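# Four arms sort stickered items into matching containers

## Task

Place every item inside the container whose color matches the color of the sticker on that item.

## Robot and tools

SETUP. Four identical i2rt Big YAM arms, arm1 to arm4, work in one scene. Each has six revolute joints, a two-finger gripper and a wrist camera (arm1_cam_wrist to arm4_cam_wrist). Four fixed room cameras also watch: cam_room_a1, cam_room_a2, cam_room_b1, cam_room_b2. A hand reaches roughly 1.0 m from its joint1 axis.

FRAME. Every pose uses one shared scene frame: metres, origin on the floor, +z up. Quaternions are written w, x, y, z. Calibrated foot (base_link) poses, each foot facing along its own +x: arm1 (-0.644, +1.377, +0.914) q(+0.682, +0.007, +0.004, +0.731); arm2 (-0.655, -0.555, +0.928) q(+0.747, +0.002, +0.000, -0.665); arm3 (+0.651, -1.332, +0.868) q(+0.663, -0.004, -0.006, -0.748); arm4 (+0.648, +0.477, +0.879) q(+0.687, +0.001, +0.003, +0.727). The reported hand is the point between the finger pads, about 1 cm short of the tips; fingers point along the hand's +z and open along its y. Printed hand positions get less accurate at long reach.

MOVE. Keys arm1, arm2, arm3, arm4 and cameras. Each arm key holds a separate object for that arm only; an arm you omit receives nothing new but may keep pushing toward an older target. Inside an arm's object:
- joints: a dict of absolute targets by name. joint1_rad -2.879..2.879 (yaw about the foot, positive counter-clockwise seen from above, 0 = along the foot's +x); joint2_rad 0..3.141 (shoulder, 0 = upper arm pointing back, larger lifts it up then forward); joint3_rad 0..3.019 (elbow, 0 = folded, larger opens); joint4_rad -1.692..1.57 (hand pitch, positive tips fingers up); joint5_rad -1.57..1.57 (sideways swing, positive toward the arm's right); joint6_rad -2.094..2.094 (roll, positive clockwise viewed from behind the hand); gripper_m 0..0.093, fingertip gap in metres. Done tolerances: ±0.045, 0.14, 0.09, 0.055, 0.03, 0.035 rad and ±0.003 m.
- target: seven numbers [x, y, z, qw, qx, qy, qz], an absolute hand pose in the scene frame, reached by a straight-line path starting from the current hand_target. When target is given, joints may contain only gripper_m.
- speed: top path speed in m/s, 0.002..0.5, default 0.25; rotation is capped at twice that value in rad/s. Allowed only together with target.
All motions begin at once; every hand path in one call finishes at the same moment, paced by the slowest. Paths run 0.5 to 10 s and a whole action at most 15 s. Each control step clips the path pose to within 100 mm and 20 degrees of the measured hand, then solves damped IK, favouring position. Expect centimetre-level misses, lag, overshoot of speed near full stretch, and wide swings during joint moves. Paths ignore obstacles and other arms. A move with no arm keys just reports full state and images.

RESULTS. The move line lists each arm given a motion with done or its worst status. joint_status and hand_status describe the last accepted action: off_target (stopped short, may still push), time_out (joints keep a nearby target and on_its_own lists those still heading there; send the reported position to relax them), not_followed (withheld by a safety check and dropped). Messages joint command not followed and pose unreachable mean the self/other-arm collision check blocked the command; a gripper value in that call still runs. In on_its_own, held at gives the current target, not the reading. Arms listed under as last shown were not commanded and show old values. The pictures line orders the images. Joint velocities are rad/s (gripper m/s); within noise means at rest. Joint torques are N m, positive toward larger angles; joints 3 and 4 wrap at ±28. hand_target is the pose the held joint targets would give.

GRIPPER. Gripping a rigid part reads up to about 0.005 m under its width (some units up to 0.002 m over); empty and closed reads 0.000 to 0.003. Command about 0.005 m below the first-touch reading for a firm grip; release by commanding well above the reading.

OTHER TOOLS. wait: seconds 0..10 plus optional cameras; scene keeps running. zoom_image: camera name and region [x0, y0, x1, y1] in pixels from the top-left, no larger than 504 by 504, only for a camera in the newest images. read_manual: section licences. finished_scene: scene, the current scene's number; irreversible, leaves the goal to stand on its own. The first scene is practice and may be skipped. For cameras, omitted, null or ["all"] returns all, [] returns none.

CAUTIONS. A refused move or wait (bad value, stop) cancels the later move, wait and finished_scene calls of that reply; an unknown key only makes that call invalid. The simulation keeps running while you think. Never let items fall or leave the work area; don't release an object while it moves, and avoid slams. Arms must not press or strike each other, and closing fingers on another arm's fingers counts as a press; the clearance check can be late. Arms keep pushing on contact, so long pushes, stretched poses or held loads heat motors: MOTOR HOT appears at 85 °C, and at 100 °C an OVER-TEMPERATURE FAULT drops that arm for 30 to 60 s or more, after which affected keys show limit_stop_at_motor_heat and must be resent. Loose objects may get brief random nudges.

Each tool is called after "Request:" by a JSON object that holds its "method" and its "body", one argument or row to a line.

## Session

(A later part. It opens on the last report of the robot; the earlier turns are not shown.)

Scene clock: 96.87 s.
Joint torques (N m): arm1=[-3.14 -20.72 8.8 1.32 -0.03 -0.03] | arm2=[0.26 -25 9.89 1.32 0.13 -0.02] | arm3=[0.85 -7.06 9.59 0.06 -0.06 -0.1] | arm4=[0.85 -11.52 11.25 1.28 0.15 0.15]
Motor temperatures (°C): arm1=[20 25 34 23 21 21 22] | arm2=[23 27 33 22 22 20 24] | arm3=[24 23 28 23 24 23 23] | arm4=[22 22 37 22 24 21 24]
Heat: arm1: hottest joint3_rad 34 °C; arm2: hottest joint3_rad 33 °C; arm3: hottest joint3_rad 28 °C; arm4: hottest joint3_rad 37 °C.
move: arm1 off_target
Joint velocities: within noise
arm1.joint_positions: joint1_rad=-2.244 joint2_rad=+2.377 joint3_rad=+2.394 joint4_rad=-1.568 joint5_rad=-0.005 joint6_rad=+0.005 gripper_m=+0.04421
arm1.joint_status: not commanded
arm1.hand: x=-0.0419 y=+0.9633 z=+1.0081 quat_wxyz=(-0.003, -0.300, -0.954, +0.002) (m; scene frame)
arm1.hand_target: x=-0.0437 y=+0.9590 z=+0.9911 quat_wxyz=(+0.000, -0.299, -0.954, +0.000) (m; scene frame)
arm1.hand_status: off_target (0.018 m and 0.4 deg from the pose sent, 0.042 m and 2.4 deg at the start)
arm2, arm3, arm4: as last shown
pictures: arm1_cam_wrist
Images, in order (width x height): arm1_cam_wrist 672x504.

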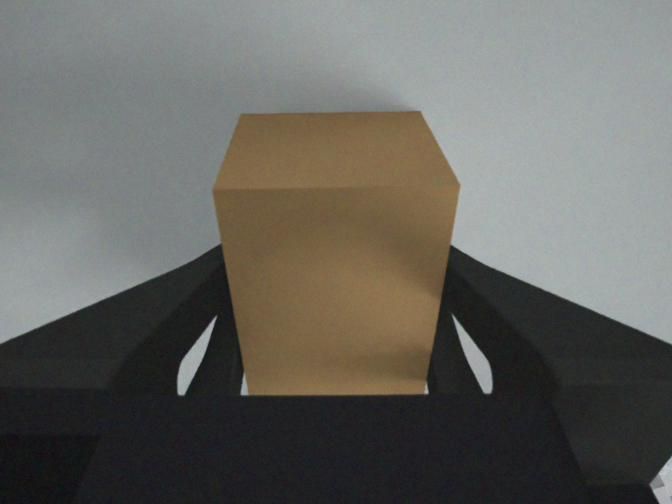

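Request:
{"method": "move", "body": {
  "arm1": {"joints": {"gripper_m": 0.085}},
  "arm2": {"joints": {"gripper_m": 0.09}},
  "cameras": ["arm1_cam_wrist", "arm2_cam_wrist"]
}}

Request:
{"method": "move", "body": {
  "arm1": {"target": [-0.055, 0.967, 1.10, 0, 0.2994, 0.9541, 0], "speed": 0.3},
  "arm2": {"target": [-0.035, -0.919, 1.12, 0, 0.2652, 0.9642, 0], "speed": 0.3},
  "cameras": ["arm1_cam_wrist", "arm2_cam_wrist"]
}}

Request:
{"method": "move", "body": {
  "arm1": {"joints": {"joint2_rad": 1.4, "joint3_rad": 1.3, "joint4_rad": -1.4}},
  "arm2": {"joints": {"joint2_rad": 1.4, "joint3_rad": 1.3, "joint4_rad": -1.4}},
  "arm3": {"joints": {"joint2_rad": 1.18, "joint3_rad": 1.09, "joint4_rad": -0.636, "joint5_rad": 0, "joint6_rad": 0, "gripper_m": 0.092}},
  "cameras": []
}}

Request:
{"method": "move", "body": {
  "arm1": {"joints": {"joint2_rad": 1.0, "joint3_rad": 1.13, "joint4_rad": -1.5}},
  "arm2": {"joints": {"joint2_rad": 1.0, "joint3_rad": 1.13, "joint4_rad": -1.5}},
  "arm3": {"target": [0.009, -0.950, 1.115, 0.0997, -0.8934, 0.2457, 0.3625], "speed": 0.4},
  "arm4": {"target": [0.0114, 0.9327, 1.10, 0.1126, -0.8841, 0.2774, 0.3587], "speed": 0.4},
  "cameras": ["arm3_cam_wrist", "arm4_cam_wrist"]
}}

Scene clock: 108.10 s.
Joint torques (N m): arm1=[-1.96 -20.95 10.43 0.92 -0.05 -0.05] | arm2=[0.21 -24.82 9.89 1.31 0.13 -0.02] | arm3=[0.79 -7 9.58 0.03 -0.06 -0.1] | arm4=[0.44 -11.99 11.33 1.37 0.1 0.14]
Motor temperatures (°C): arm1=[20 26 34 23 21 21 22] | arm2=[23 28 33 22 22 20 24] | arm3=[24 23 28 23 24 23 23] | arm4=[22 22 38 22 24 21 24]
Heat: arm1: hottest joint3_rad 34 °C; arm2: hottest joint3_rad 33 °C; arm3: hottest joint3_rad 28 °C; arm4: hottest joint3_rad 38 °C.
move: arm1 done; arm2 done
Joint velocities: within noise
arm1.joint_positions: joint1_rad=-2.246 joint2_rad=+2.377 joint3_rad=+2.376 joint4_rad=-1.552 joint5_rad=-0.005 joint6_rad=+0.004 gripper_m=+0.08496
arm1.joint_status: all done
arm1.hand: x=-0.0436 y=+0.9620 z=+1.0008 quat_wxyz=(-0.001, -0.301, -0.954, +0.001) (m; scene frame)
arm1.hand_target: x=-0.0438 y=+0.9589 z=+0.9911 quat_wxyz=(+0.000, -0.300, -0.954, +0.000) (m; scene frame)
arm1.hand_status: not commanded
arm2.joint_positions: joint1_rad=+0.927 joint2_rad=+2.377 joint3_rad=+2.379 joint4_rad=-1.551 joint5_rad=+0.000 joint6_rad=+0.012 gripper_m=+0.08993
arm2.joint_status: all done
arm2.hand: x=-0.0252 y=-0.9230 z=+1.0266 quat_wxyz=(-0.011, -0.266, -0.964, +0.001) (m; scene frame)
arm2.hand_target: x=-0.0281 y=-0.9278 z=+1.0043 quat_wxyz=(+0.000, -0.265, -0.964, +0.000) (m; scene frame)
arm2.hand_status: not commanded
arm3, arm4: as last shown
pictures: arm1_cam_wrist, arm2_cam_wrist
Images, in order (width x height): arm1_cam_wrist 672x504, arm2_cam_wrist 672x504.

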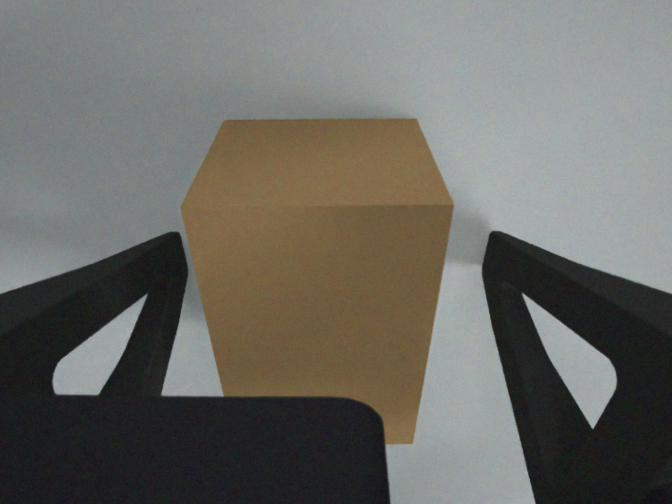

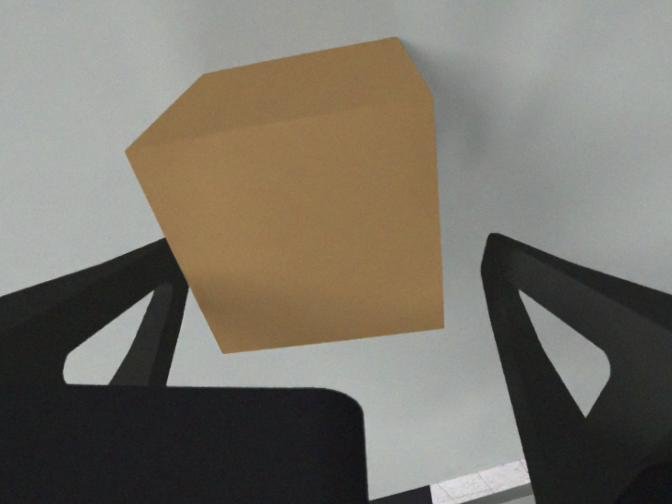

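Scene clock: 109.27 s.
Joint torques (N m): arm1=[-2.14 -20.89 14.89 0.2 -0.01 -0.1] | arm2=[0.67 -25.7 14.34 0.31 0.13 0.04] | arm3=[0.73 -7 9.57 0.02 -0.07 -0.09] | arm4=[0.67 -12.22 11.3 1.44 0.12 0.15]
Motor temperatures (°C): arm1=[20 26 34 23 21 21 22] | arm2=[23 28 33 22 22 20 24] | arm3=[24 23 28 23 24 23 23] | arm4=[22 22 38 22 24 21 24]
Heat: arm1: hottest joint3_rad 34 °C; arm2: hottest joint3_rad 33 °C; arm3: hottest joint3_rad 28 °C; arm4: hottest joint3_rad 38 °C.
move: arm1 off_target; arm2 off_target
Joint velocities: within noise
arm1.joint_positions: joint1_rad=-2.246 joint2_rad=+2.298 joint3_rad=+2.430 joint4_rad=-1.686 joint5_rad=-0.005 joint6_rad=+0.004 gripper_m=+0.08496
arm1.joint_status: not commanded
arm1.hand: x=-0.0600 y=+0.9740 z=+1.0764 quat_wxyz=(-0.001, -0.301, -0.954, +0.001) (m; scene frame)
arm1.hand_target: x=-0.0562 y=+0.9678 z=+1.0996 quat_wxyz=(-0.023, -0.299, -0.954, +0.007) (m; scene frame)
arm1.hand_status: off_target (0.025 m and 0.2 deg from the pose sent, 0.100 m and 0.3 deg at the start; a joint's target at an end of its range on 25 of 35 steps)
arm2.joint_positions: joint1_rad=+0.927 joint2_rad=+2.292 joint3_rad=+2.438 joint4_rad=-1.671 joint5_rad=+0.000 joint6_rad=+0.012 gripper_m=+0.08993
arm2.joint_status: not commanded
arm2.hand: x=-0.0403 y=-0.9146 z=+1.1080 quat_wxyz=(-0.023, -0.266, -0.964, +0.004) (m; scene frame)
arm2.hand_target: x=-0.0359 y=-0.9184 z=+1.1196 quat_wxyz=(-0.034, -0.265, -0.964, +0.009) (m; scene frame)
arm2.hand_status: off_target (0.014 m and 2.6 deg from the pose sent, 0.094 m and 1.3 deg at the start; a joint's target at an end of its range on 26 of 35 steps)
arm3, arm4: as last shown
pictures: arm1_cam_wrist, arm2_cam_wrist
Images, in order (width x height): arm1_cam_wrist 672x504, arm2_cam_wrist 672x504.

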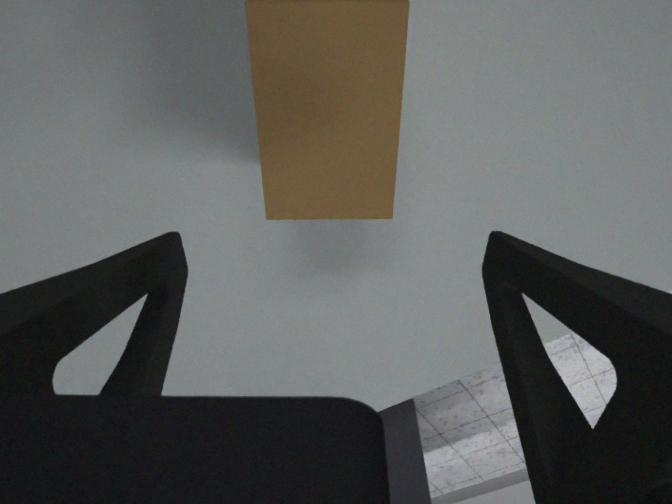

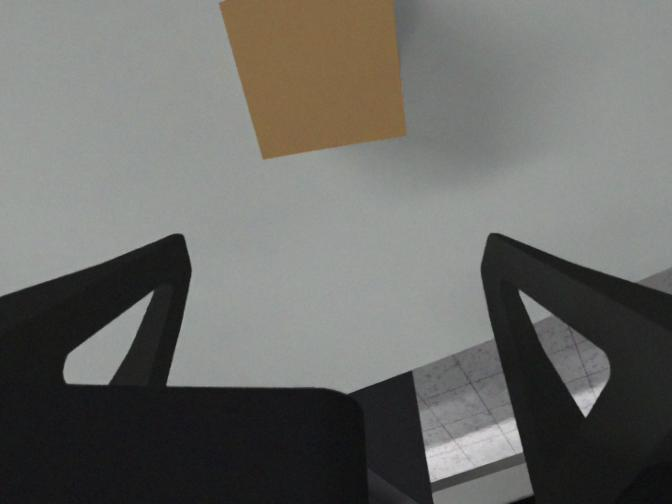

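Scene clock: 111.03 s.
Joint torques (N m): arm1=[-2.26 -8.23 11.15 0.79 0.01 -0.05] | arm2=[0.79 -11.58 10.07 1.28 0.09 0.04] | arm3=[0.73 -11.46 10.29 2.17 -0.08 -0.11] | arm4=[0.44 -12.16 11.23 1.47 0.12 0.13]
Motor temperatures (°C): arm1=[20 26 34 23 21 21 22] | arm2=[23 28 33 22 22 20 24] | arm3=[24 23 29 23 24 23 23] | arm4=[22 22 38 22 24 21 24]
Heat: arm1: hottest joint3_rad 34 °C; arm2: hottest joint3_rad 33 °C; arm3: hottest joint3_rad 29 °C; arm4: hottest joint3_rad 38 °C.
move: arm1 done; arm2 done; arm3 done
Joint velocities: within noise
arm1.joint_positions: joint1_rad=-2.246 joint2_rad=+1.397 joint3_rad=+1.293 joint4_rad=-1.406 joint5_rad=-0.006 joint6_rad=+0.004 gripper_m=+0.08496
arm1.joint_status: all done
arm1.hand: x=-0.2963 y=+1.1388 z=+1.1383 quat_wxyz=(-0.022, -0.300, -0.954, +0.007) (m; scene frame)
arm1.hand_target: x=-0.2943 y=+1.1351 z=+1.1398 quat_wxyz=(-0.027, -0.299, -0.954, +0.009) (m; scene frame)
arm1.hand_status: not commanded
arm2.joint_positions: joint1_rad=+0.926 joint2_rad=+1.385 joint3_rad=+1.309 joint4_rad=-1.409 joint5_rad=+0.001 joint6_rad=+0.012 gripper_m=+0.08994
arm2.joint_status: all done
arm2.hand: x=-0.2927 y=-0.7683 z=+1.1694 quat_wxyz=(-0.042, -0.266, -0.963, +0.010) (m; scene frame)
arm2.hand_target: x=-0.2916 y=-0.7696 z=+1.1599 quat_wxyz=(-0.034, -0.265, -0.964, +0.009) (m; scene frame)
arm2.hand_status: not commanded
arm3.joint_positions: joint1_rad=-1.978 joint2_rad=+1.192 joint3_rad=+1.085 joint4_rad=-0.652 joint5_rad=+0.002 joint6_rad=+0.005 gripper_m=+0.09207
arm3.joint_status: all done
arm3.hand: x=+0.2166 y=-1.0732 z=+1.1613 quat_wxyz=(+0.097, -0.887, +0.245, +0.379) (m; scene frame)
arm3.hand_target: x=+0.2171 y=-1.0687 z=+1.1723 quat_wxyz=(+0.103, -0.880, +0.245, +0.393) (m; scene frame)
arm3.hand_status: not commanded
arm4: as last shown
pictures: none
No camera images: "cameras" was empty.

Scene clock: 112.60 s.
Joint torques (N m): arm1=[-1.96 -2.61 12.14 0.49 -0.02 -0.02] | arm2=[0.67 -5.19 10.95 0.76 0.1 0.03] | arm3=[1.49 -21.48 14.43 1.01 0.12 -0.12] | arm4=[0.67 -22.65 13.24 0.65 0 0.05]
Motor temperatures (°C): arm1=[20 26 34 23 21 21 22] | arm2=[23 28 33 22 22 20 24] | arm3=[24 23 29 23 24 23 23] | arm4=[22 22 38 22 24 21 24]
Heat: arm1: hottest joint3_rad 34 °C; arm2: hottest joint3_rad 33 °C; arm3: hottest joint3_rad 29 °C; arm4: hottest joint3_rad 38 °C.
move: arm1 done; arm2 done; arm3 off_target; arm4 off_target
Joint velocities: within noise
arm1.joint_positions: joint1_rad=-2.246 joint2_rad=+0.993 joint3_rad=+1.116 joint4_rad=-1.494 joint5_rad=-0.006 joint6_rad=+0.004 gripper_m=+0.08496
arm1.joint_status: all done
arm1.hand: x=-0.3926 y=+1.2061 z=+1.2008 quat_wxyz=(-0.089, -0.299, -0.950, +0.028) (m; scene frame)
arm1.hand_target: x=-0.3914 y=+1.2037 z=+1.2042 quat_wxyz=(-0.089, -0.298, -0.950, +0.028) (m; scene frame)
arm1.hand_status: not commanded
arm2.joint_positions: joint1_rad=+0.926 joint2_rad=+0.987 joint3_rad=+1.131 joint4_rad=-1.490 joint5_rad=+0.001 joint6_rad=+0.012 gripper_m=+0.08994
arm2.joint_status: all done
arm2.hand: x=-0.3946 y=-0.7091 z=+1.2274 quat_wxyz=(-0.109, -0.265, -0.958, +0.027) (m; scene frame)
arm2.hand_target: x=-0.3952 y=-0.7094 z=+1.2226 quat_wxyz=(-0.097, -0.264, -0.959, +0.026) (m; scene frame)
arm2.hand_status: not commanded
arm3.joint_positions: joint1_rad=-1.978 joint2_rad=+1.846 joint3_rad=+1.669 joint4_rad=-0.659 joint5_rad=+0.011 joint6_rad=+0.005 gripper_m=+0.09207
arm3.joint_status: not commanded
arm3.hand: x=+0.0207 y=-0.9579 z=+1.0883 quat_wxyz=(+0.092, -0.901, +0.250, +0.343) (m; scene frame)
arm3.hand_target: x=+0.0104 y=-0.9507 z=+1.1153 quat_wxyz=(+0.100, -0.893, +0.246, +0.363) (m; scene frame)
arm3.hand_status: off_target (0.030 m and 2.6 deg from the pose sent, 0.246 m and 2.1 deg at the start)
arm4.joint_positions: joint1_rad=+0.901 joint2_rad=+1.962 joint3_rad=+1.770 joint4_rad=-0.641 joint5_rad=-0.001 joint6_rad=-0.011 gripper_m=+0.09402
arm4.joint_status: not commanded
arm4.hand: x=+0.0198 y=+0.9208 z=+1.0802 quat_wxyz=(-0.108, +0.890, -0.277, -0.345) (m; scene frame)
arm4.hand_target: x=+0.0126 y=+0.9321 z=+1.1000 quat_wxyz=(-0.113, +0.884, -0.277, -0.359) (m; scene frame)
arm4.hand_status: off_target (0.025 m and 1.8 deg from the pose sent, 0.289 m and 1.4 deg at the start)
pictures: arm3_cam_wrist, arm4_cam_wrist
Images, in order (width x height): arm3_cam_wrist 672x504, arm4_cam_wrist 672x504.

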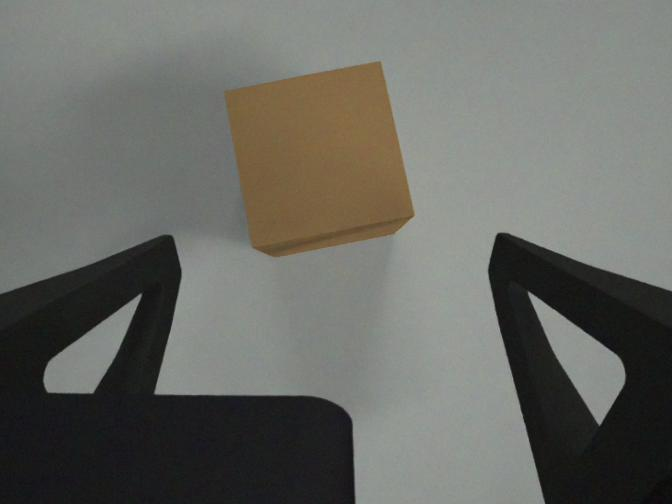

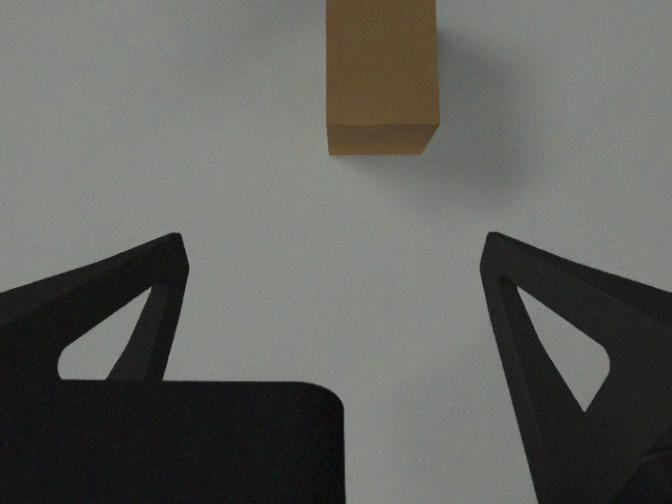

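Request:
{"method": "move", "body": {
  "arm3": {"target": [-0.0403, -0.944, 1.034, 0.0639, -0.9131, 0.1575, 0.3705], "speed": 0.2},
  "arm4": {"target": [-0.048, 0.992, 1.020, 0.1141, -0.8830, 0.2811, 0.3583], "speed": 0.2},
  "cameras": ["arm3_cam_wrist", "arm4_cam_wrist"]
}}

Request:
{"method": "move", "body": {
  "arm3": {"joints": {"gripper_m": 0.045}},
  "arm4": {"joints": {"gripper_m": 0.033}},
  "cameras": ["arm3_cam_wrist", "arm4_cam_wrist"]
}}

Scene clock: 129.00 s.
Joint torques (N m): arm1=[-2.14 -2.14 12.04 0.61 0.02 0.01] | arm2=[0.67 -5.13 10.93 0.79 0.1 0.04] | arm3=[0.97 -21.71 13.68 1.81 -0.16 -0.13] | arm4=[0.62 -25 13.07 0.96 0 0]
Motor temperatures (°C): arm1=[20 25 34 23 21 21 22] | arm2=[23 27 32 22 22 20 23] | arm3=[24 25 30 23 24 23 23] | arm4=[22 24 40 22 24 21 24]
Heat: arm1: hottest joint3_rad 34 °C; arm2: hottest joint3_rad 32 °C; arm3: hottest joint3_rad 30 °C; arm4: hottest joint3_rad 40 °C.
move: arm3 off_target; arm4 off_target
Joint velocities: within noise
arm1, arm2: as last shown
arm3.joint_positions: joint1_rad=-1.978 joint2_rad=+2.001 joint3_rad=+1.730 joint4_rad=-0.569 joint5_rad=-0.124 joint6_rad=-0.141 gripper_m=+0.09203
arm3.joint_status: not commanded
arm3.hand: x=-0.0271 y=-0.9577 z=+1.0235 quat_wxyz=(+0.056, -0.920, +0.160, +0.354) (m; scene frame)
arm3.hand_target: x=-0.0391 y=-0.9444 z=+1.0342 quat_wxyz=(+0.064, -0.913, +0.158, +0.371) (m; scene frame)
arm3.hand_status: off_target (0.022 m and 2.2 deg from the pose sent, 0.083 m and 11.6 deg at the start)
arm4.joint_positions: joint1_rad=+0.883 joint2_rad=+2.232 joint3_rad=+2.050 joint4_rad=-0.633 joint5_rad=-0.008 joint6_rad=-0.014 gripper_m=+0.09400
arm4.joint_status: not commanded
arm4.hand: x=-0.0398 y=+0.9804 z=+1.0203 quat_wxyz=(-0.111, +0.885, -0.282, -0.353) (m; scene frame)
arm4.hand_target: x=-0.0470 y=+0.9915 z=+1.0198 quat_wxyz=(-0.114, +0.883, -0.281, -0.359) (m; scene frame)
arm4.hand_status: off_target (0.014 m and 0.8 deg from the pose sent, 0.115 m and 1.9 deg at the start)
pictures: arm3_cam_wrist, arm4_cam_wrist
Images, in order (width x height): arm3_cam_wrist 672x504, arm4_cam_wrist 672x504.

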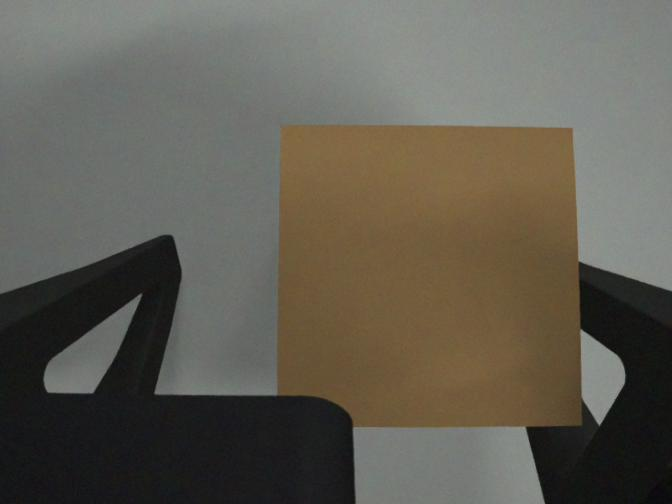

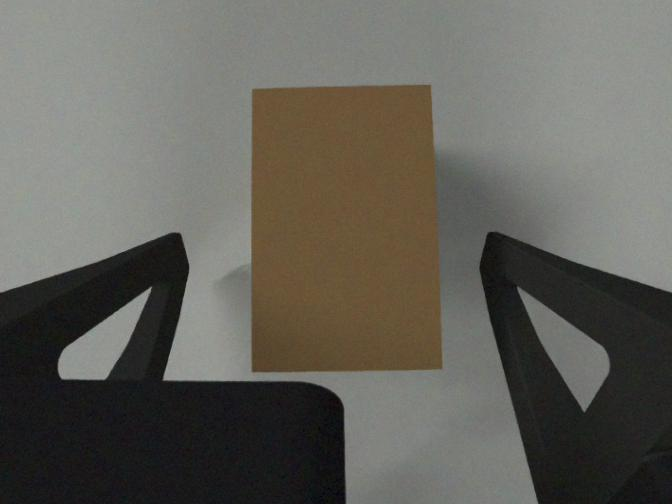

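Scene clock: 129.63 s.
Joint torques (N m): arm1=[-2.14 -1.67 12.05 0.5 0.01 -0.03] | arm2=[0.67 -5.13 10.92 0.77 0.1 0.03] | arm3=[1.14 -21.71 13.7 1.83 -0.14 -0.11] | arm4=[0.62 -25.11 13.01 0.96 0 -0.02]
Motor temperatures (°C): arm1=[20 25 34 23 21 21 22] | arm2=[23 27 32 22 22 20 23] | arm3=[24 25 30 23 24 23 23] | arm4=[22 24 40 22 24 21 24]
Heat: arm1: hottest joint3_rad 34 °C; arm2: hottest joint3_rad 32 °C; arm3: hottest joint3_rad 30 °C; arm4: hottest joint3_rad 40 °C.
move: arm3 off_target; arm4 off_target
Joint velocities: within noise
arm1, arm2: as last shown
arm3.joint_positions: joint1_rad=-1.979 joint2_rad=+2.001 joint3_rad=+1.730 joint4_rad=-0.569 joint5_rad=-0.124 joint6_rad=-0.142 gripper_m=+0.05319
arm3.joint_status: gripper_m off_target (ended at +0.05322, target +0.04500)
arm3.hand: x=-0.0270 y=-0.9575 z=+1.0235 quat_wxyz=(+0.056, -0.920, +0.160, +0.354) (m; scene frame)
arm3.hand_target: x=-0.0391 y=-0.9446 z=+1.0343 quat_wxyz=(+0.064, -0.913, +0.158, +0.371) (m; scene frame)
arm3.hand_status: not commanded
arm4.joint_positions: joint1_rad=+0.883 joint2_rad=+2.232 joint3_rad=+2.050 joint4_rad=-0.633 joint5_rad=-0.008 joint6_rad=-0.015 gripper_m=+0.04462
arm4.joint_status: gripper_m off_target (ended at +0.04464, target +0.03300)
arm4.hand: x=-0.0398 y=+0.9804 z=+1.0203 quat_wxyz=(-0.112, +0.885, -0.282, -0.353) (m; scene frame)
arm4.hand_target: x=-0.0470 y=+0.9915 z=+1.0198 quat_wxyz=(-0.114, +0.883, -0.281, -0.359) (m; scene frame)
arm4.hand_status: not commanded
pictures: arm3_cam_wrist, arm4_cam_wrist
Images, in order (width x height): arm3_cam_wrist 672x504, arm4_cam_wrist 672x504.

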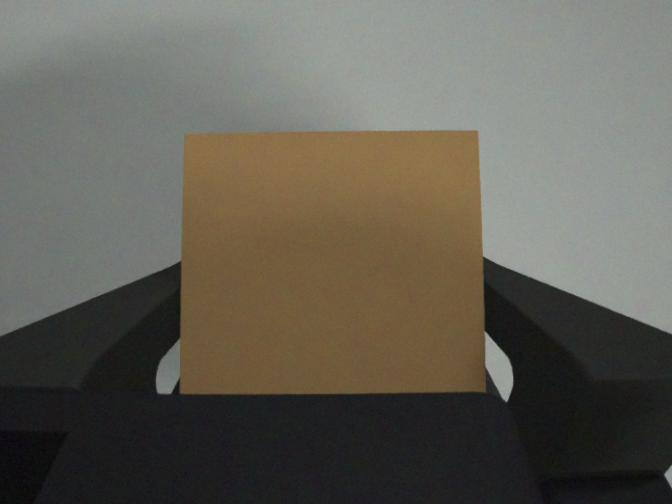

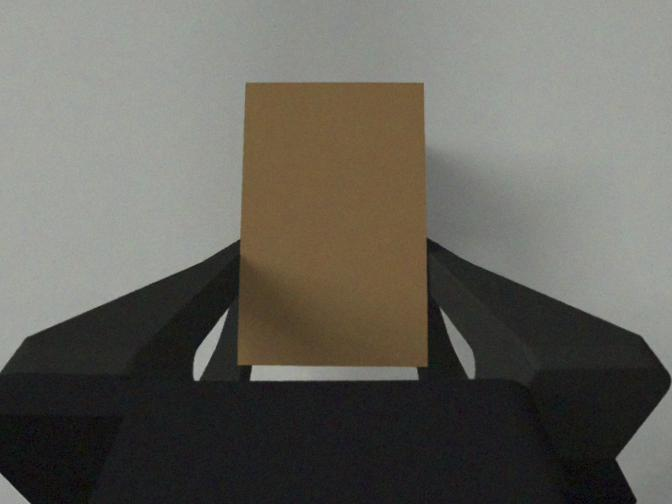

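Request:
{"method": "move", "body": {
  "arm3": {"target": [0.2213, -1.0763, 1.17, 0.0997, -0.8934, 0.2457, 0.3625], "speed": 0.5},
  "arm4": {"target": [0.238, 0.763, 1.17, 0.1126, -0.8841, 0.2774, 0.3587], "speed": 0.5},
  "cameras": []
}}

Request:
{"method": "move", "body": {
  "arm3": {"joints": {"joint2_rad": 1.0, "joint3_rad": 1.13, "joint4_rad": -1.67, "joint5_rad": 0, "joint6_rad": 0}},
  "arm4": {"joints": {"joint1_rad": -1.147, "joint2_rad": 1.49, "joint3_rad": 0.80, "joint4_rad": -0.11, "joint5_rad": 0, "joint6_rad": 0}},
  "cameras": ["arm4_cam_wrist"]
}}

Request:
{"method": "move", "body": {
  "arm3": {"joints": {"joint1_rad": 1.008}},
  "arm4": {"target": [1.120, 0.717, 0.768, 0.3562, -0.2211, 0.9036, 0.0872], "speed": 0.25},
  "cameras": ["arm3_cam_wrist", "arm4_cam_wrist"]
}}

Scene clock: 148.93 s.
Joint torques (N m): arm1=[-2.67 -2.32 12 0.59 0.04 -0.07] | arm2=[0.56 -5.13 10.93 0.77 0.1 0.04] | arm3=[1.67 -9.64 9.8 1.22 0.11 0.02] | arm4=[1.26 -9 9.76 0.69 0.19 0.15]
Motor temperatures (°C): arm1=[20 25 34 23 21 21 22] | arm2=[23 26 32 22 22 20 23] | arm3=[24 25 32 23 24 23 24] | arm4=[22 24 40 22 24 21 25]
Heat: arm1: hottest joint3_rad 34 °C; arm2: hottest joint3_rad 32 °C; arm3: hottest joint3_rad 32 °C; arm4: hottest joint3_rad 40 °C.
move: arm3 done; arm4 done
Joint velocities: within noise
arm1, arm2: as last shown
arm3.joint_positions: joint1_rad=-1.979 joint2_rad=+1.181 joint3_rad=+1.123 joint4_rad=-0.721 joint5_rad=+0.016 joint6_rad=-0.005 gripper_m=+0.05319
arm3.joint_status: not commanded
arm3.hand: x=+0.2230 y=-1.0737 z=+1.1754 quat_wxyz=(+0.103, -0.891, +0.244, +0.368) (m; scene frame)
arm3.hand_target: x=+0.2214 y=-1.0763 z=+1.1701 quat_wxyz=(+0.100, -0.893, +0.246, +0.363) (m; scene frame)
arm3.hand_status: done (0.006 m and 0.8 deg from the pose sent, 0.312 m and 11.5 deg at the start)
arm4.joint_positions: joint1_rad=+0.907 joint2_rad=+1.192 joint3_rad=+1.090 joint4_rad=-0.683 joint5_rad=+0.005 joint6_rad=-0.013 gripper_m=+0.04462
arm4.joint_status: not commanded
arm4.hand: x=+0.2405 y=+0.7641 z=+1.1749 quat_wxyz=(-0.117, +0.882, -0.272, -0.366) (m; scene frame)
arm4.hand_target: x=+0.2380 y=+0.7629 z=+1.1699 quat_wxyz=(-0.113, +0.884, -0.277, -0.359) (m; scene frame)
arm4.hand_status: done (0.006 m and 1.1 deg from the pose sent, 0.383 m and 0.8 deg at the start)
pictures: none
No camera images: "cameras" was empty.

Scene clock: 150.93 s.
Joint torques (N m): arm1=[-1.61 -1.73 12.11 0.36 0.01 -0.04] | arm2=[0.67 -5.19 10.95 0.75 0.1 0.04] | arm3=[1.73 -5.19 9.5 -0.32 -0.07 0] | arm4=[1.08 -15.09 8.14 1.42 0.03 0.14]
Motor temperatures (°C): arm1=[20 25 34 23 21 21 22] | arm2=[23 26 32 22 22 20 23] | arm3=[24 25 32 23 24 23 24] | arm4=[22 24 40 22 24 21 25]
Heat: arm1: hottest joint3_rad 34 °C; arm2: hottest joint3_rad 32 °C; arm3: hottest joint3_rad 32 °C; arm4: hottest joint3_rad 40 °C.
move: arm3 done; arm4 done
Joint velocities: within noise
arm1, arm2: as last shown
arm3.joint_positions: joint1_rad=-1.979 joint2_rad=+0.996 joint3_rad=+1.123 joint4_rad=-1.662 joint5_rad=+0.002 joint6_rad=-0.005 gripper_m=+0.05319
arm3.joint_status: all done
arm3.hand: x=+0.4261 y=-1.1955 z=+1.1534 quat_wxyz=(-0.001, -0.966, +0.259, +0.014) (m; scene frame)
arm3.hand_target: x=+0.4249 y=-1.1973 z=+1.1551 quat_wxyz=(-0.003, -0.966, +0.258, +0.012) (m; scene frame)
arm3.hand_status: not commanded
arm4.joint_positions: joint1_rad=-1.154 joint2_rad=+1.511 joint3_rad=+0.786 joint4_rad=-0.120 joint5_rad=+0.002 joint6_rad=-0.011 gripper_m=+0.04461
arm4.joint_status: all done
arm4.hand: x=+1.1080 y=+0.7123 z=+0.9515 quat_wxyz=(-0.343, +0.224, -0.909, -0.080) (m; scene frame)
arm4.hand_target: x=+1.1140 y=+0.7198 z=+0.9699 quat_wxyz=(-0.363, +0.221, -0.901, -0.088) (m; scene frame)
arm4.hand_status: not commanded
pictures: arm4_cam_wrist
Images, in order (width x height): arm4_cam_wrist 672x504.

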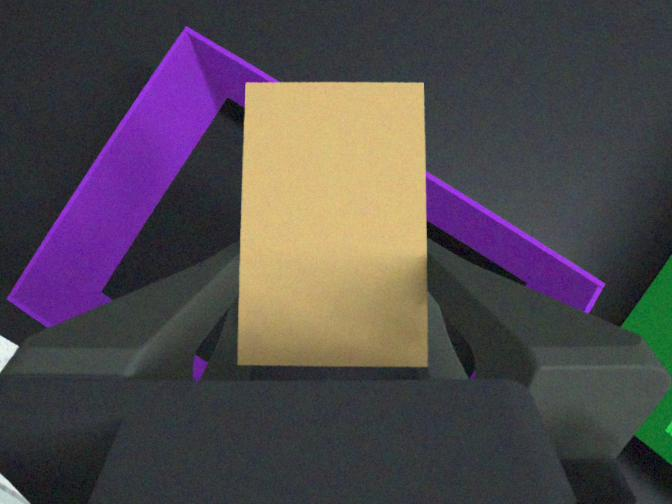

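Scene clock: 153.27 s.
Joint torques (N m): arm1=[-2.2 -2.02 12.04 0.51 0 -0.02] | arm2=[0.67 -5.13 10.91 0.77 0.1 0.03] | arm3=[1.9 -5.89 9.48 -0.31 0.11 -0.01] | arm4=[0.38 -16.15 4.66 1.73 -0.05 0.09]
Motor temperatures (°C): arm1=[20 25 34 23 21 21 22] | arm2=[23 26 32 22 22 20 23] | arm3=[24 25 32 23 24 23 24] | arm4=[22 24 39 22 24 21 25]
Heat: arm1: hottest joint3_rad 34 °C; arm2: hottest joint3_rad 32 °C; arm3: hottest joint3_rad 32 °C; arm4: hottest joint3_rad 39 °C.
move: arm3 done; arm4 off_target
Joint velocities: within noise
arm1, arm2: as last shown
arm3.joint_positions: joint1_rad=+0.999 joint2_rad=+1.007 joint3_rad=+1.123 joint4_rad=-1.662 joint5_rad=-0.002 joint6_rad=-0.005 gripper_m=+0.05316
arm3.joint_status: all done
arm3.hand: x=+0.8524 y=-1.4951 z=+1.1555 quat_wxyz=(-0.015, -0.337, -0.941, +0.009) (m; scene frame)
arm3.hand_target: x=+0.8524 y=-1.4926 z=+1.1597 quat_wxyz=(-0.017, -0.335, -0.942, +0.011) (m; scene frame)
arm3.hand_status: not commanded
arm4.joint_positions: joint1_rad=-1.154 joint2_rad=+2.040 joint3_rad=+0.730 joint4_rad=+0.452 joint5_rad=-0.006 joint6_rad=-0.011 gripper_m=+0.04461
arm4.joint_status: not commanded
arm4.hand: x=+1.1034 y=+0.7112 z=+0.7583 quat_wxyz=(-0.336, +0.226, -0.911, -0.081) (m; scene frame)
arm4.hand_target: x=+1.1196 y=+0.7168 z=+0.7685 quat_wxyz=(-0.356, +0.221, -0.904, -0.087) (m; scene frame)
arm4.hand_status: off_target (0.020 m and 2.6 deg from the pose sent, 0.184 m and 1.8 deg at the start)
pictures: arm3_cam_wrist, arm4_cam_wrist
Images, in order (width x height): arm3_cam_wrist 672x504, arm4_cam_wrist 672x504.

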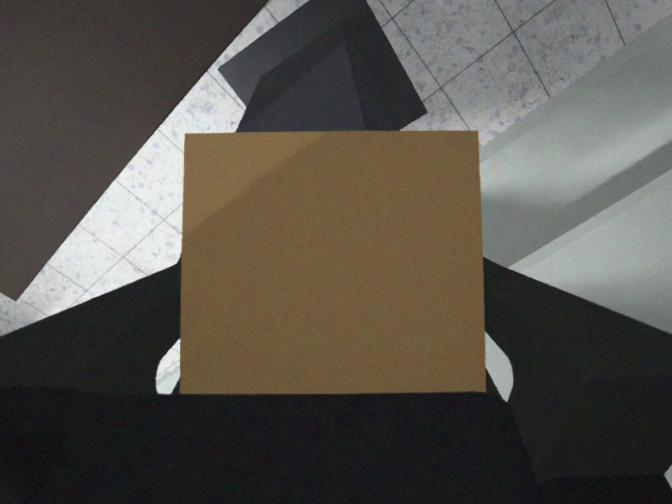

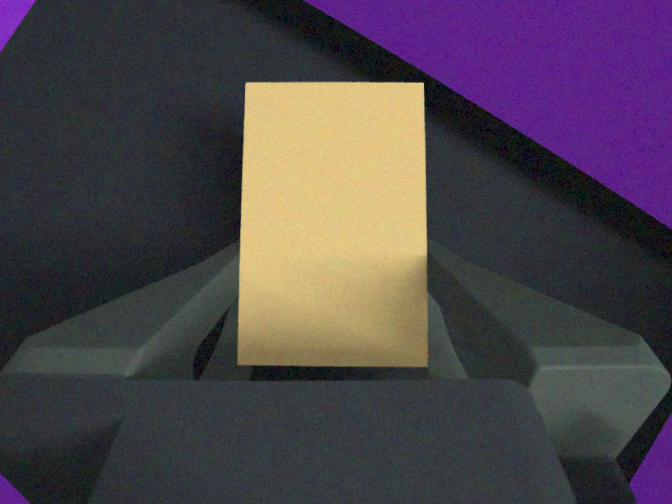

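Request:
{"method": "move", "body": {
  "arm3": {"target": [1.148, -1.736, 0.90, 0.3367, 0.3128, 0.8800, -0.1197], "speed": 0.4},
  "arm4": {"target": [1.115, 0.715, 0.723, 0.3562, -0.2211, 0.9036, 0.0872], "speed": 0.1},
  "cameras": ["arm3_cam_wrist", "arm4_cam_wrist", "cam_room_a1"]
}}

Scene clock: 158.50 s.
Joint torques (N m): arm1=[-2.37 -2.02 11.93 0.54 0 -0.03] | arm2=[0.67 -5.25 10.91 0.77 0.1 0.03] | arm3=[1.79 -19.37 10.88 1.99 -0.07 0.02] | arm4=[0.56 -12.22 4.23 1.37 0.02 0.09]
Motor temperatures (°C): arm1=[20 24 34 23 21 21 22] | arm2=[23 26 32 22 22 20 23] | arm3=[24 25 32 23 24 23 24] | arm4=[22 25 38 22 24 21 26]
Heat: arm1: hottest joint3_rad 34 °C; arm2: hottest joint3_rad 32 °C; arm3: hottest joint3_rad 32 °C; arm4: hottest joint3_rad 38 °C.
move: arm3 off_target; arm4 off_target
Joint velocities: within noise
arm1, arm2: as last shown
arm3.joint_positions: joint1_rad=+0.999 joint2_rad=+1.879 joint3_rad=+1.072 joint4_rad=-0.116 joint5_rad=-0.007 joint6_rad=-0.002 gripper_m=+0.05316
arm3.joint_status: not commanded
arm3.hand: x=+1.1240 y=-1.7229 z=+0.8721 quat_wxyz=(-0.303, -0.318, -0.892, +0.111) (m; scene frame)
arm3.hand_target: x=+1.1466 y=-1.7346 z=+0.9009 quat_wxyz=(-0.337, -0.313, -0.880, +0.119) (m; scene frame)
arm3.hand_status: off_target (0.039 m and 4.2 deg from the pose sent, 0.459 m and 39.9 deg at the start)
arm4.joint_positions: joint1_rad=-1.154 joint2_rad=+2.122 joint3_rad=+0.745 joint4_rad=+0.585 joint5_rad=-0.006 joint6_rad=-0.011 gripper_m=+0.04461
arm4.joint_status: not commanded
arm4.hand: x=+1.1137 y=+0.7165 z=+0.7439 quat_wxyz=(-0.367, +0.223, -0.899, -0.089) (m; scene frame)
arm4.hand_target: x=+1.1139 y=+0.7146 z=+0.7237 quat_wxyz=(-0.356, +0.221, -0.904, -0.087) (m; scene frame)
arm4.hand_status: off_target (0.021 m and 1.4 deg from the pose sent, 0.037 m and 2.6 deg at the start)
pictures: arm3_cam_wrist, arm4_cam_wrist, cam_room_a1
Images, in order (width x height): arm3_cam_wrist 672x504, arm4_cam_wrist 672x504, cam_room_a1 672x504.

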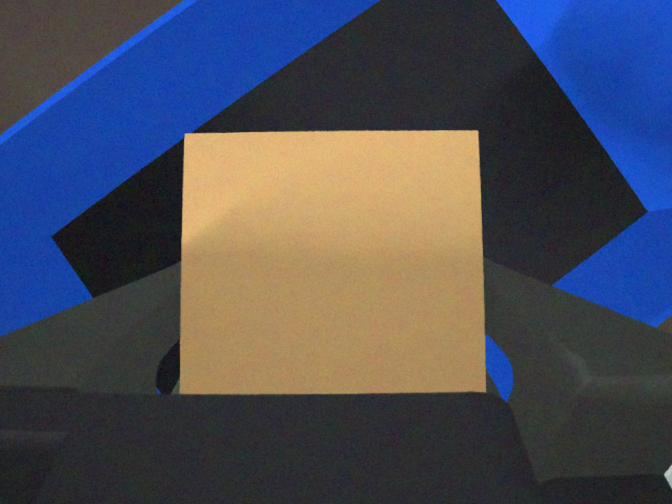

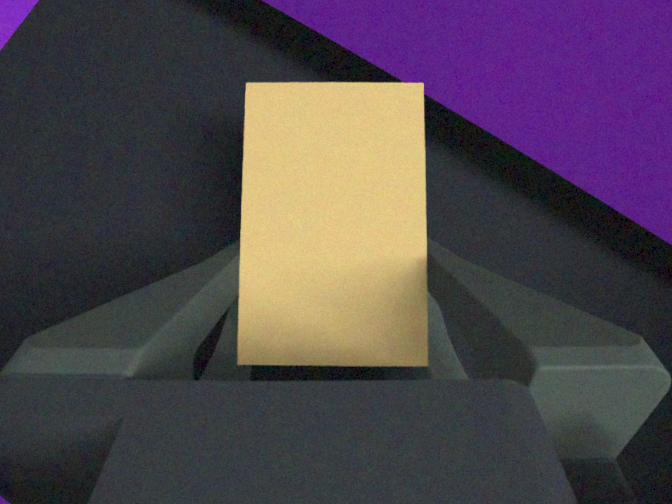

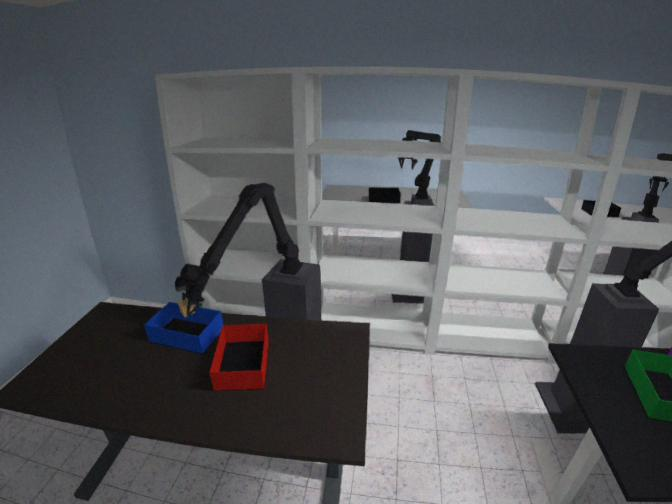

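Request:
{"method": "move", "body": {
  "arm3": {"target": [1.143, -1.732, 0.775, 0.3367, 0.3128, 0.8800, -0.1197], "speed": 0.2},
  "arm4": {"joints": {"gripper_m": 0.085}},
  "cameras": ["arm4_cam_wrist"]
}}

Request:
{"method": "move", "body": {
  "arm3": {"target": [1.140, -1.730, 0.728, 0.3367, 0.3128, 0.8800, -0.1197], "speed": 0.1},
  "arm4": {"target": [1.06, 0.69, 0.95, 0.3562, -0.2211, 0.9036, 0.0872], "speed": 0.35},
  "cameras": ["arm3_cam_wrist", "arm4_cam_wrist"]
}}

Scene clock: 166.70 s.
Joint torques (N m): arm1=[-2.84 -1.85 12.11 0.4 0.01 -0.04] | arm2=[0.73 -5.07 10.91 0.77 0.1 0.03] | arm3=[1.79 -19.84 6.27 2.06 0.04 0.03] | arm4=[0.15 -14.15 3.45 1.26 0.11 0.07]
Motor temperatures (°C): arm1=[20 24 34 23 21 21 22] | arm2=[23 25 32 22 22 20 23] | arm3=[24 25 32 23 24 23 24] | arm4=[22 25 37 22 24 21 26]
Heat: arm1: hottest joint3_rad 34 °C; arm2: hottest joint3_rad 32 °C; arm3: hottest joint3_rad 32 °C; arm4: hottest joint3_rad 37 °C.
move: arm3 off_target; arm4 done
Joint velocities: within noise
arm1, arm2: as last shown
arm3.joint_positions: joint1_rad=+0.999 joint2_rad=+2.128 joint3_rad=+1.072 joint4_rad=+0.177 joint5_rad=-0.008 joint6_rad=-0.001 gripper_m=+0.05316
arm3.joint_status: not commanded
arm3.hand: x=+1.1323 y=-1.7309 z=+0.7674 quat_wxyz=(-0.323, -0.316, -0.885, +0.117) (m; scene frame)
arm3.hand_target: x=+1.1428 y=-1.7319 z=+0.7751 quat_wxyz=(-0.337, -0.313, -0.880, +0.119) (m; scene frame)
arm3.hand_status: off_target (0.013 m and 1.8 deg from the pose sent, 0.099 m and 4.2 deg at the start)
arm4.joint_positions: joint1_rad=-1.153 joint2_rad=+2.142 joint3_rad=+0.755 joint4_rad=+0.592 joint5_rad=-0.008 joint6_rad=-0.012 gripper_m=+0.08491
arm4.joint_status: all done
arm4.hand: x=+1.1145 y=+0.7181 z=+0.7373 quat_wxyz=(-0.365, +0.225, -0.899, -0.089) (m; scene frame)
arm4.hand_target: x=+1.1139 y=+0.7145 z=+0.7237 quat_wxyz=(-0.356, +0.221, -0.904, -0.087) (m; scene frame)
arm4.hand_status: not commanded
pictures: arm4_cam_wrist
Images, in order (width x height): arm4_cam_wrist 672x504.

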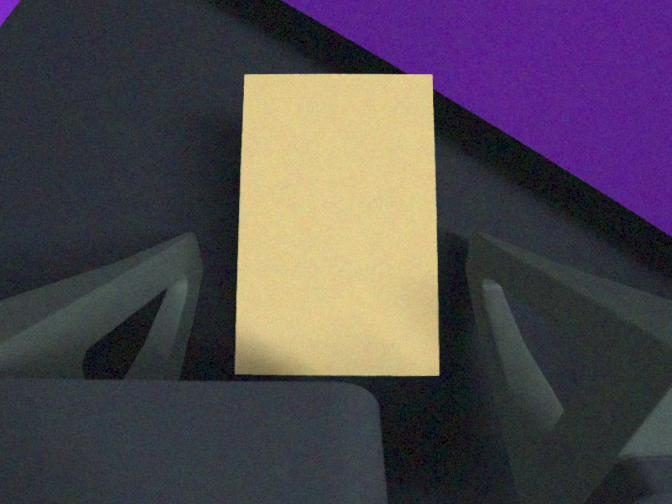

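Scene clock: 168.10 s.
Joint torques (N m): arm1=[-2.26 -2.37 12.14 0.51 0.02 -0.01] | arm2=[0.62 -5.13 10.93 0.79 0.1 0.04] | arm3=[1.73 -15.85 6.45 1.85 0.08 -0.02] | arm4=[1.2 -8.76 7.51 0.8 0.2 0.11]
Motor temperatures (°C): arm1=[20 24 34 23 21 21 22] | arm2=[23 25 32 22 22 20 23] | arm3=[24 25 32 23 24 23 24] | arm4=[22 25 36 22 24 21 26]
Heat: arm1: hottest joint3_rad 34 °C; arm2: hottest joint3_rad 32 °C; arm3: hottest joint3_rad 32 °C; arm4: hottest joint3_rad 36 °C.
move: arm3 off_target; arm4 done
Joint velocities: within noise
arm1.joint_positions: joint1_rad=-2.246 joint2_rad=+0.993 joint3_rad=+1.116 joint4_rad=-1.494 joint5_rad=-0.006 joint6_rad=+0.004 gripper_m=+0.08496
arm1.joint_status: not commanded
arm1.hand: x=-0.3926 y=+1.2061 z=+1.2008 quat_wxyz=(-0.089, -0.299, -0.950, +0.028) (m; scene frame)
arm1.hand_target: x=-0.3914 y=+1.2037 z=+1.2042 quat_wxyz=(-0.089, -0.298, -0.950, +0.028) (m; scene frame)
arm1.hand_status: not commanded
arm2.joint_positions: joint1_rad=+0.926 joint2_rad=+0.987 joint3_rad=+1.131 joint4_rad=-1.490 joint5_rad=+0.001 joint6_rad=+0.012 gripper_m=+0.08994
arm2.joint_status: not commanded
arm2.hand: x=-0.3946 y=-0.7091 z=+1.2274 quat_wxyz=(-0.109, -0.265, -0.958, +0.027) (m; scene frame)
arm2.hand_target: x=-0.3952 y=-0.7094 z=+1.2226 quat_wxyz=(-0.097, -0.264, -0.959, +0.026) (m; scene frame)
arm2.hand_status: not commanded
arm3.joint_positions: joint1_rad=+0.999 joint2_rad=+2.192 joint3_rad=+1.072 joint4_rad=+0.283 joint5_rad=-0.008 joint6_rad=+0.003 gripper_m=+0.05316
arm3.joint_status: not commanded
arm3.hand: x=+1.1355 y=-1.7337 z=+0.7460 quat_wxyz=(-0.342, -0.314, -0.877, +0.123) (m; scene frame)
arm3.hand_target: x=+1.1391 y=-1.7295 z=+0.7284 quat_wxyz=(-0.336, -0.313, -0.880, +0.120) (m; scene frame)
arm3.hand_status: off_target (0.019 m and 0.8 deg from the pose sent, 0.040 m and 1.7 deg at the start)
arm4.joint_positions: joint1_rad=-1.153 joint2_rad=+1.363 joint3_rad=+0.617 joint4_rad=-0.043 joint5_rad=-0.007 joint6_rad=-0.012 gripper_m=+0.08491
arm4.joint_status: not commanded
arm4.hand: x=+1.0604 y=+0.6903 z=+0.9574 quat_wxyz=(-0.367, +0.225, -0.898, -0.089) (m; scene frame)
arm4.hand_target: x=+1.0599 y=+0.6900 z=+0.9502 quat_wxyz=(-0.356, +0.221, -0.904, -0.087) (m; scene frame)
arm4.hand_status: done (0.007 m and 1.5 deg from the pose sent, 0.221 m and 1.2 deg at the start)
pictures: arm3_cam_wrist, arm4_cam_wrist
Images, in order (width x height): arm3_cam_wrist 672x504, arm4_cam_wrist 672x504.

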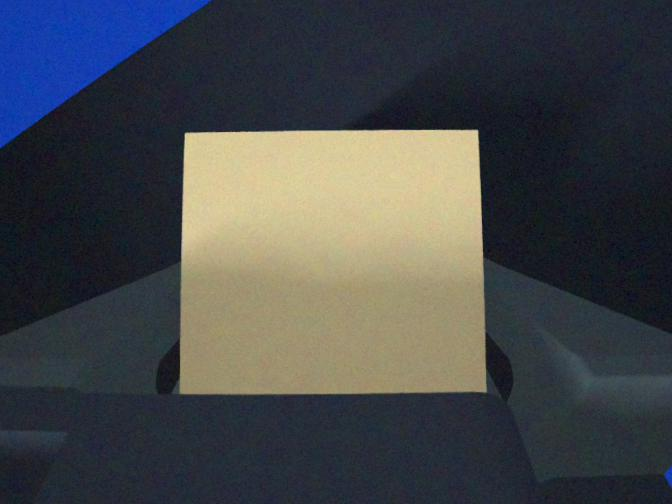

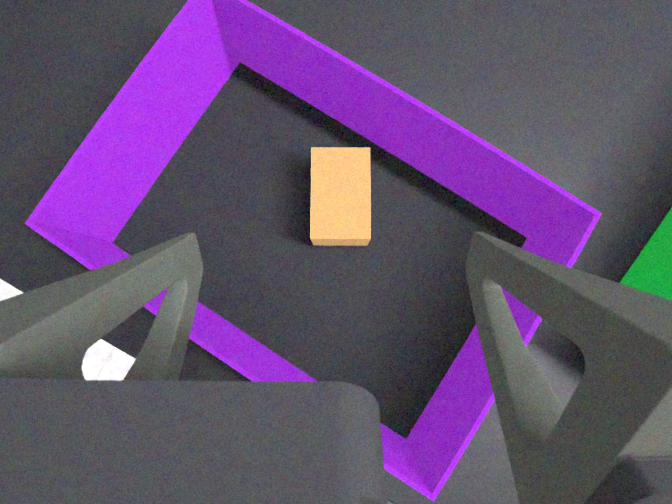

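Request:
{"method": "move", "body": {
  "arm3": {"target": [1.138, -1.730, 0.715, 0.3367, 0.3128, 0.8800, -0.1197], "speed": 0.1},
  "cameras": ["arm3_cam_wrist"]
}}

Scene clock: 171.00 s.
Joint torques (N m): arm1=[-2.32 -1.9 12.18 0.55 -0.01 -0.01] | arm2=[0.73 -5.13 10.91 0.77 0.1 0.04] | arm3=[1.61 -14.56 6.41 1.52 0.05 -0.05] | arm4=[0.97 -8.76 7.61 0.77 0.21 0.15]
Motor temperatures (°C): arm1=[20 24 34 23 21 21 22] | arm2=[23 25 32 22 22 20 23] | arm3=[24 25 32 23 24 23 24] | arm4=[22 25 36 22 24 21 25]
Heat: arm1: hottest joint3_rad 34 °C; arm2: hottest joint3_rad 32 °C; arm3: hottest joint3_rad 32 °C; arm4: hottest joint3_rad 36 °C.
move: arm3 off_target
Joint velocities: within noise
arm1, arm2, arm4: as last shown
arm3.joint_positions: joint1_rad=+0.999 joint2_rad=+2.202 joint3_rad=+1.072 joint4_rad=+0.320 joint5_rad=-0.010 joint6_rad=+0.005 gripper_m=+0.05316
arm3.joint_status: not commanded
arm3.hand: x=+1.1388 y=-1.7361 z=+0.7460 quat_wxyz=(-0.354, -0.313, -0.872, +0.127) (m; scene frame)
arm3.hand_target: x=+1.1364 y=-1.7289 z=+0.7162 quat_wxyz=(-0.337, -0.313, -0.880, +0.120) (m; scene frame)
arm3.hand_status: off_target (0.032 m and 2.3 deg from the pose sent, 0.031 m and 0.8 deg at the start)
arm4.hand_target: x=+1.0599 y=+0.6901 z=+0.9502 quat_wxyz=(-0.356, +0.221, -0.904, -0.087) (m; scene frame)
pictures: arm3_cam_wrist
Images, in order (width x height): arm3_cam_wrist 672x504.

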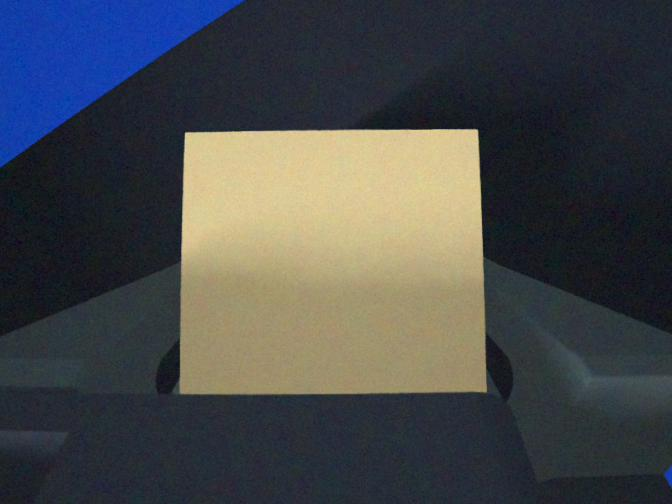

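Contact confirmed (z unchanged). Release and retreat.

Request:
{"method": "move", "body": {
  "arm3": {"joints": {"gripper_m": 0.085}},
  "cameras": []
}}

Request:
{"method": "move", "body": {
  "arm3": {"target": [1.08, -1.68, 0.95, 0.3367, 0.3128, 0.8800, -0.1197], "speed": 0.35},
  "cameras": ["arm3_cam_wrist", "cam_room_a1", "cam_room_a2"]
}}

Scene clock: 175.63 s.
Joint torques (N m): arm1=[-2.32 -2.73 12.1 0.32 0.02 -0.04] | arm2=[0.79 -5.25 10.91 0.77 0.1 0.03] | arm3=[1.55 -15.38 6 1.16 -0.01 -0.07] | arm4=[0.79 -8.64 7.57 0.76 0.21 0.13]
Motor temperatures (°C): arm1=[20 24 34 23 21 21 22] | arm2=[23 25 32 22 22 20 23] | arm3=[24 25 32 23 24 23 24] | arm4=[22 24 36 22 24 21 25]
Heat: arm1: hottest joint3_rad 34 °C; arm2: hottest joint3_rad 32 °C; arm3: hottest joint3_rad 32 °C; arm4: hottest joint3_rad 36 °C.
move: arm3 done
Joint velocities: within noise
arm1, arm2, arm4: as last shown
arm3.joint_positions: joint1_rad=+0.999 joint2_rad=+2.210 joint3_rad=+1.076 joint4_rad=+0.328 joint5_rad=-0.007 joint6_rad=+0.007 gripper_m=+0.08495
arm3.joint_status: all done
arm3.hand: x=+1.1399 y=-1.7376 z=+0.7442 quat_wxyz=(-0.356, -0.314, -0.871, +0.128) (m; scene frame)
arm3.hand_target: x=+1.1364 y=-1.7289 z=+0.7163 quat_wxyz=(-0.337, -0.313, -0.880, +0.120) (m; scene frame)
arm3.hand_status: not commanded
pictures: none
No camera images: "cameras" was empty.

Scene clock: 177.10 s.
Joint torques (N m): arm1=[-2.9 -1.85 12.1 0.51 0 -0.04] | arm2=[0.79 -5.19 10.95 0.77 0.1 0.04] | arm3=[1.55 -12.86 7.56 1.13 0.12 -0.08] | arm4=[1.2 -8.59 7.61 0.8 0.24 0.11]
Motor temperatures (°C): arm1=[20 24 34 23 21 21 21] | arm2=[23 25 32 22 22 20 23] | arm3=[24 25 32 23 24 23 24] | arm4=[22 24 36 22 24 21 25]
Heat: arm1: hottest joint3_rad 34 °C; arm2: hottest joint3_rad 32 °C; arm3: hottest joint3_rad 32 °C; arm4: hottest joint3_rad 36 °C.
move: arm3 off_target
Joint velocities: within noise
arm1, arm2, arm4: as last shown
arm3.joint_positions: joint1_rad=+1.001 joint2_rad=+1.579 joint3_rad=+0.900 joint4_rad=-0.145 joint5_rad=-0.011 joint6_rad=+0.007 gripper_m=+0.08496
arm3.joint_status: not commanded
arm3.hand: x=+1.0814 y=-1.6843 z=+0.9613 quat_wxyz=(-0.348, -0.314, -0.875, +0.123) (m; scene frame)
arm3.hand_target: x=+1.0799 y=-1.6799 z=+0.9501 quat_wxyz=(-0.337, -0.313, -0.880, +0.120) (m; scene frame)
arm3.hand_status: off_target (0.012 m and 1.5 deg from the pose sent, 0.222 m and 2.6 deg at the start)
pictures: arm3_cam_wrist, cam_room_a1, cam_room_a2
Images, in order (width x height): arm3_cam_wrist 672x504, cam_room_a1 672x504, cam_room_a2 672x504.

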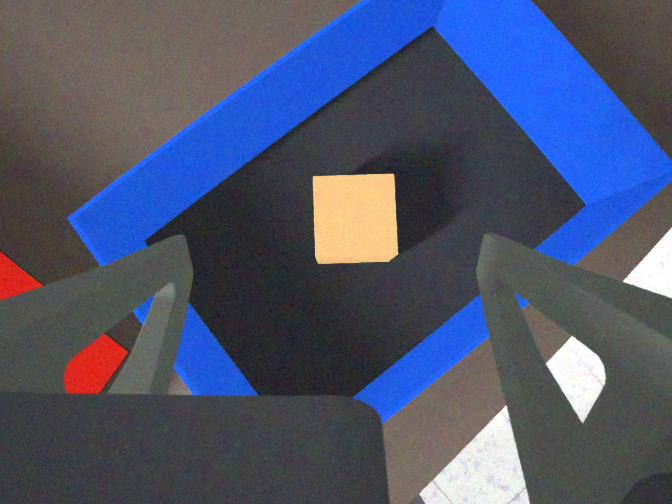

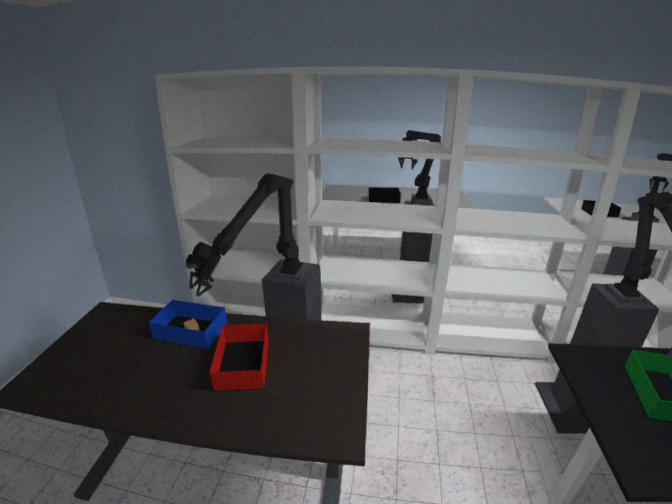

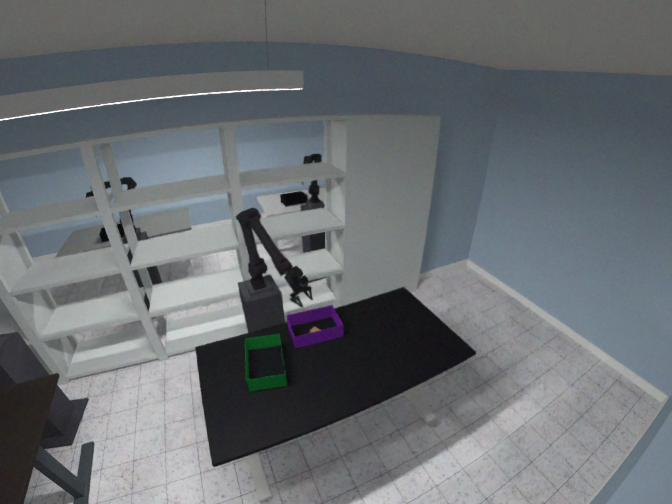

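Request:
{"method": "finished_scene", "body": {
  "scene": 3
}}

The scene is finished: the task was done.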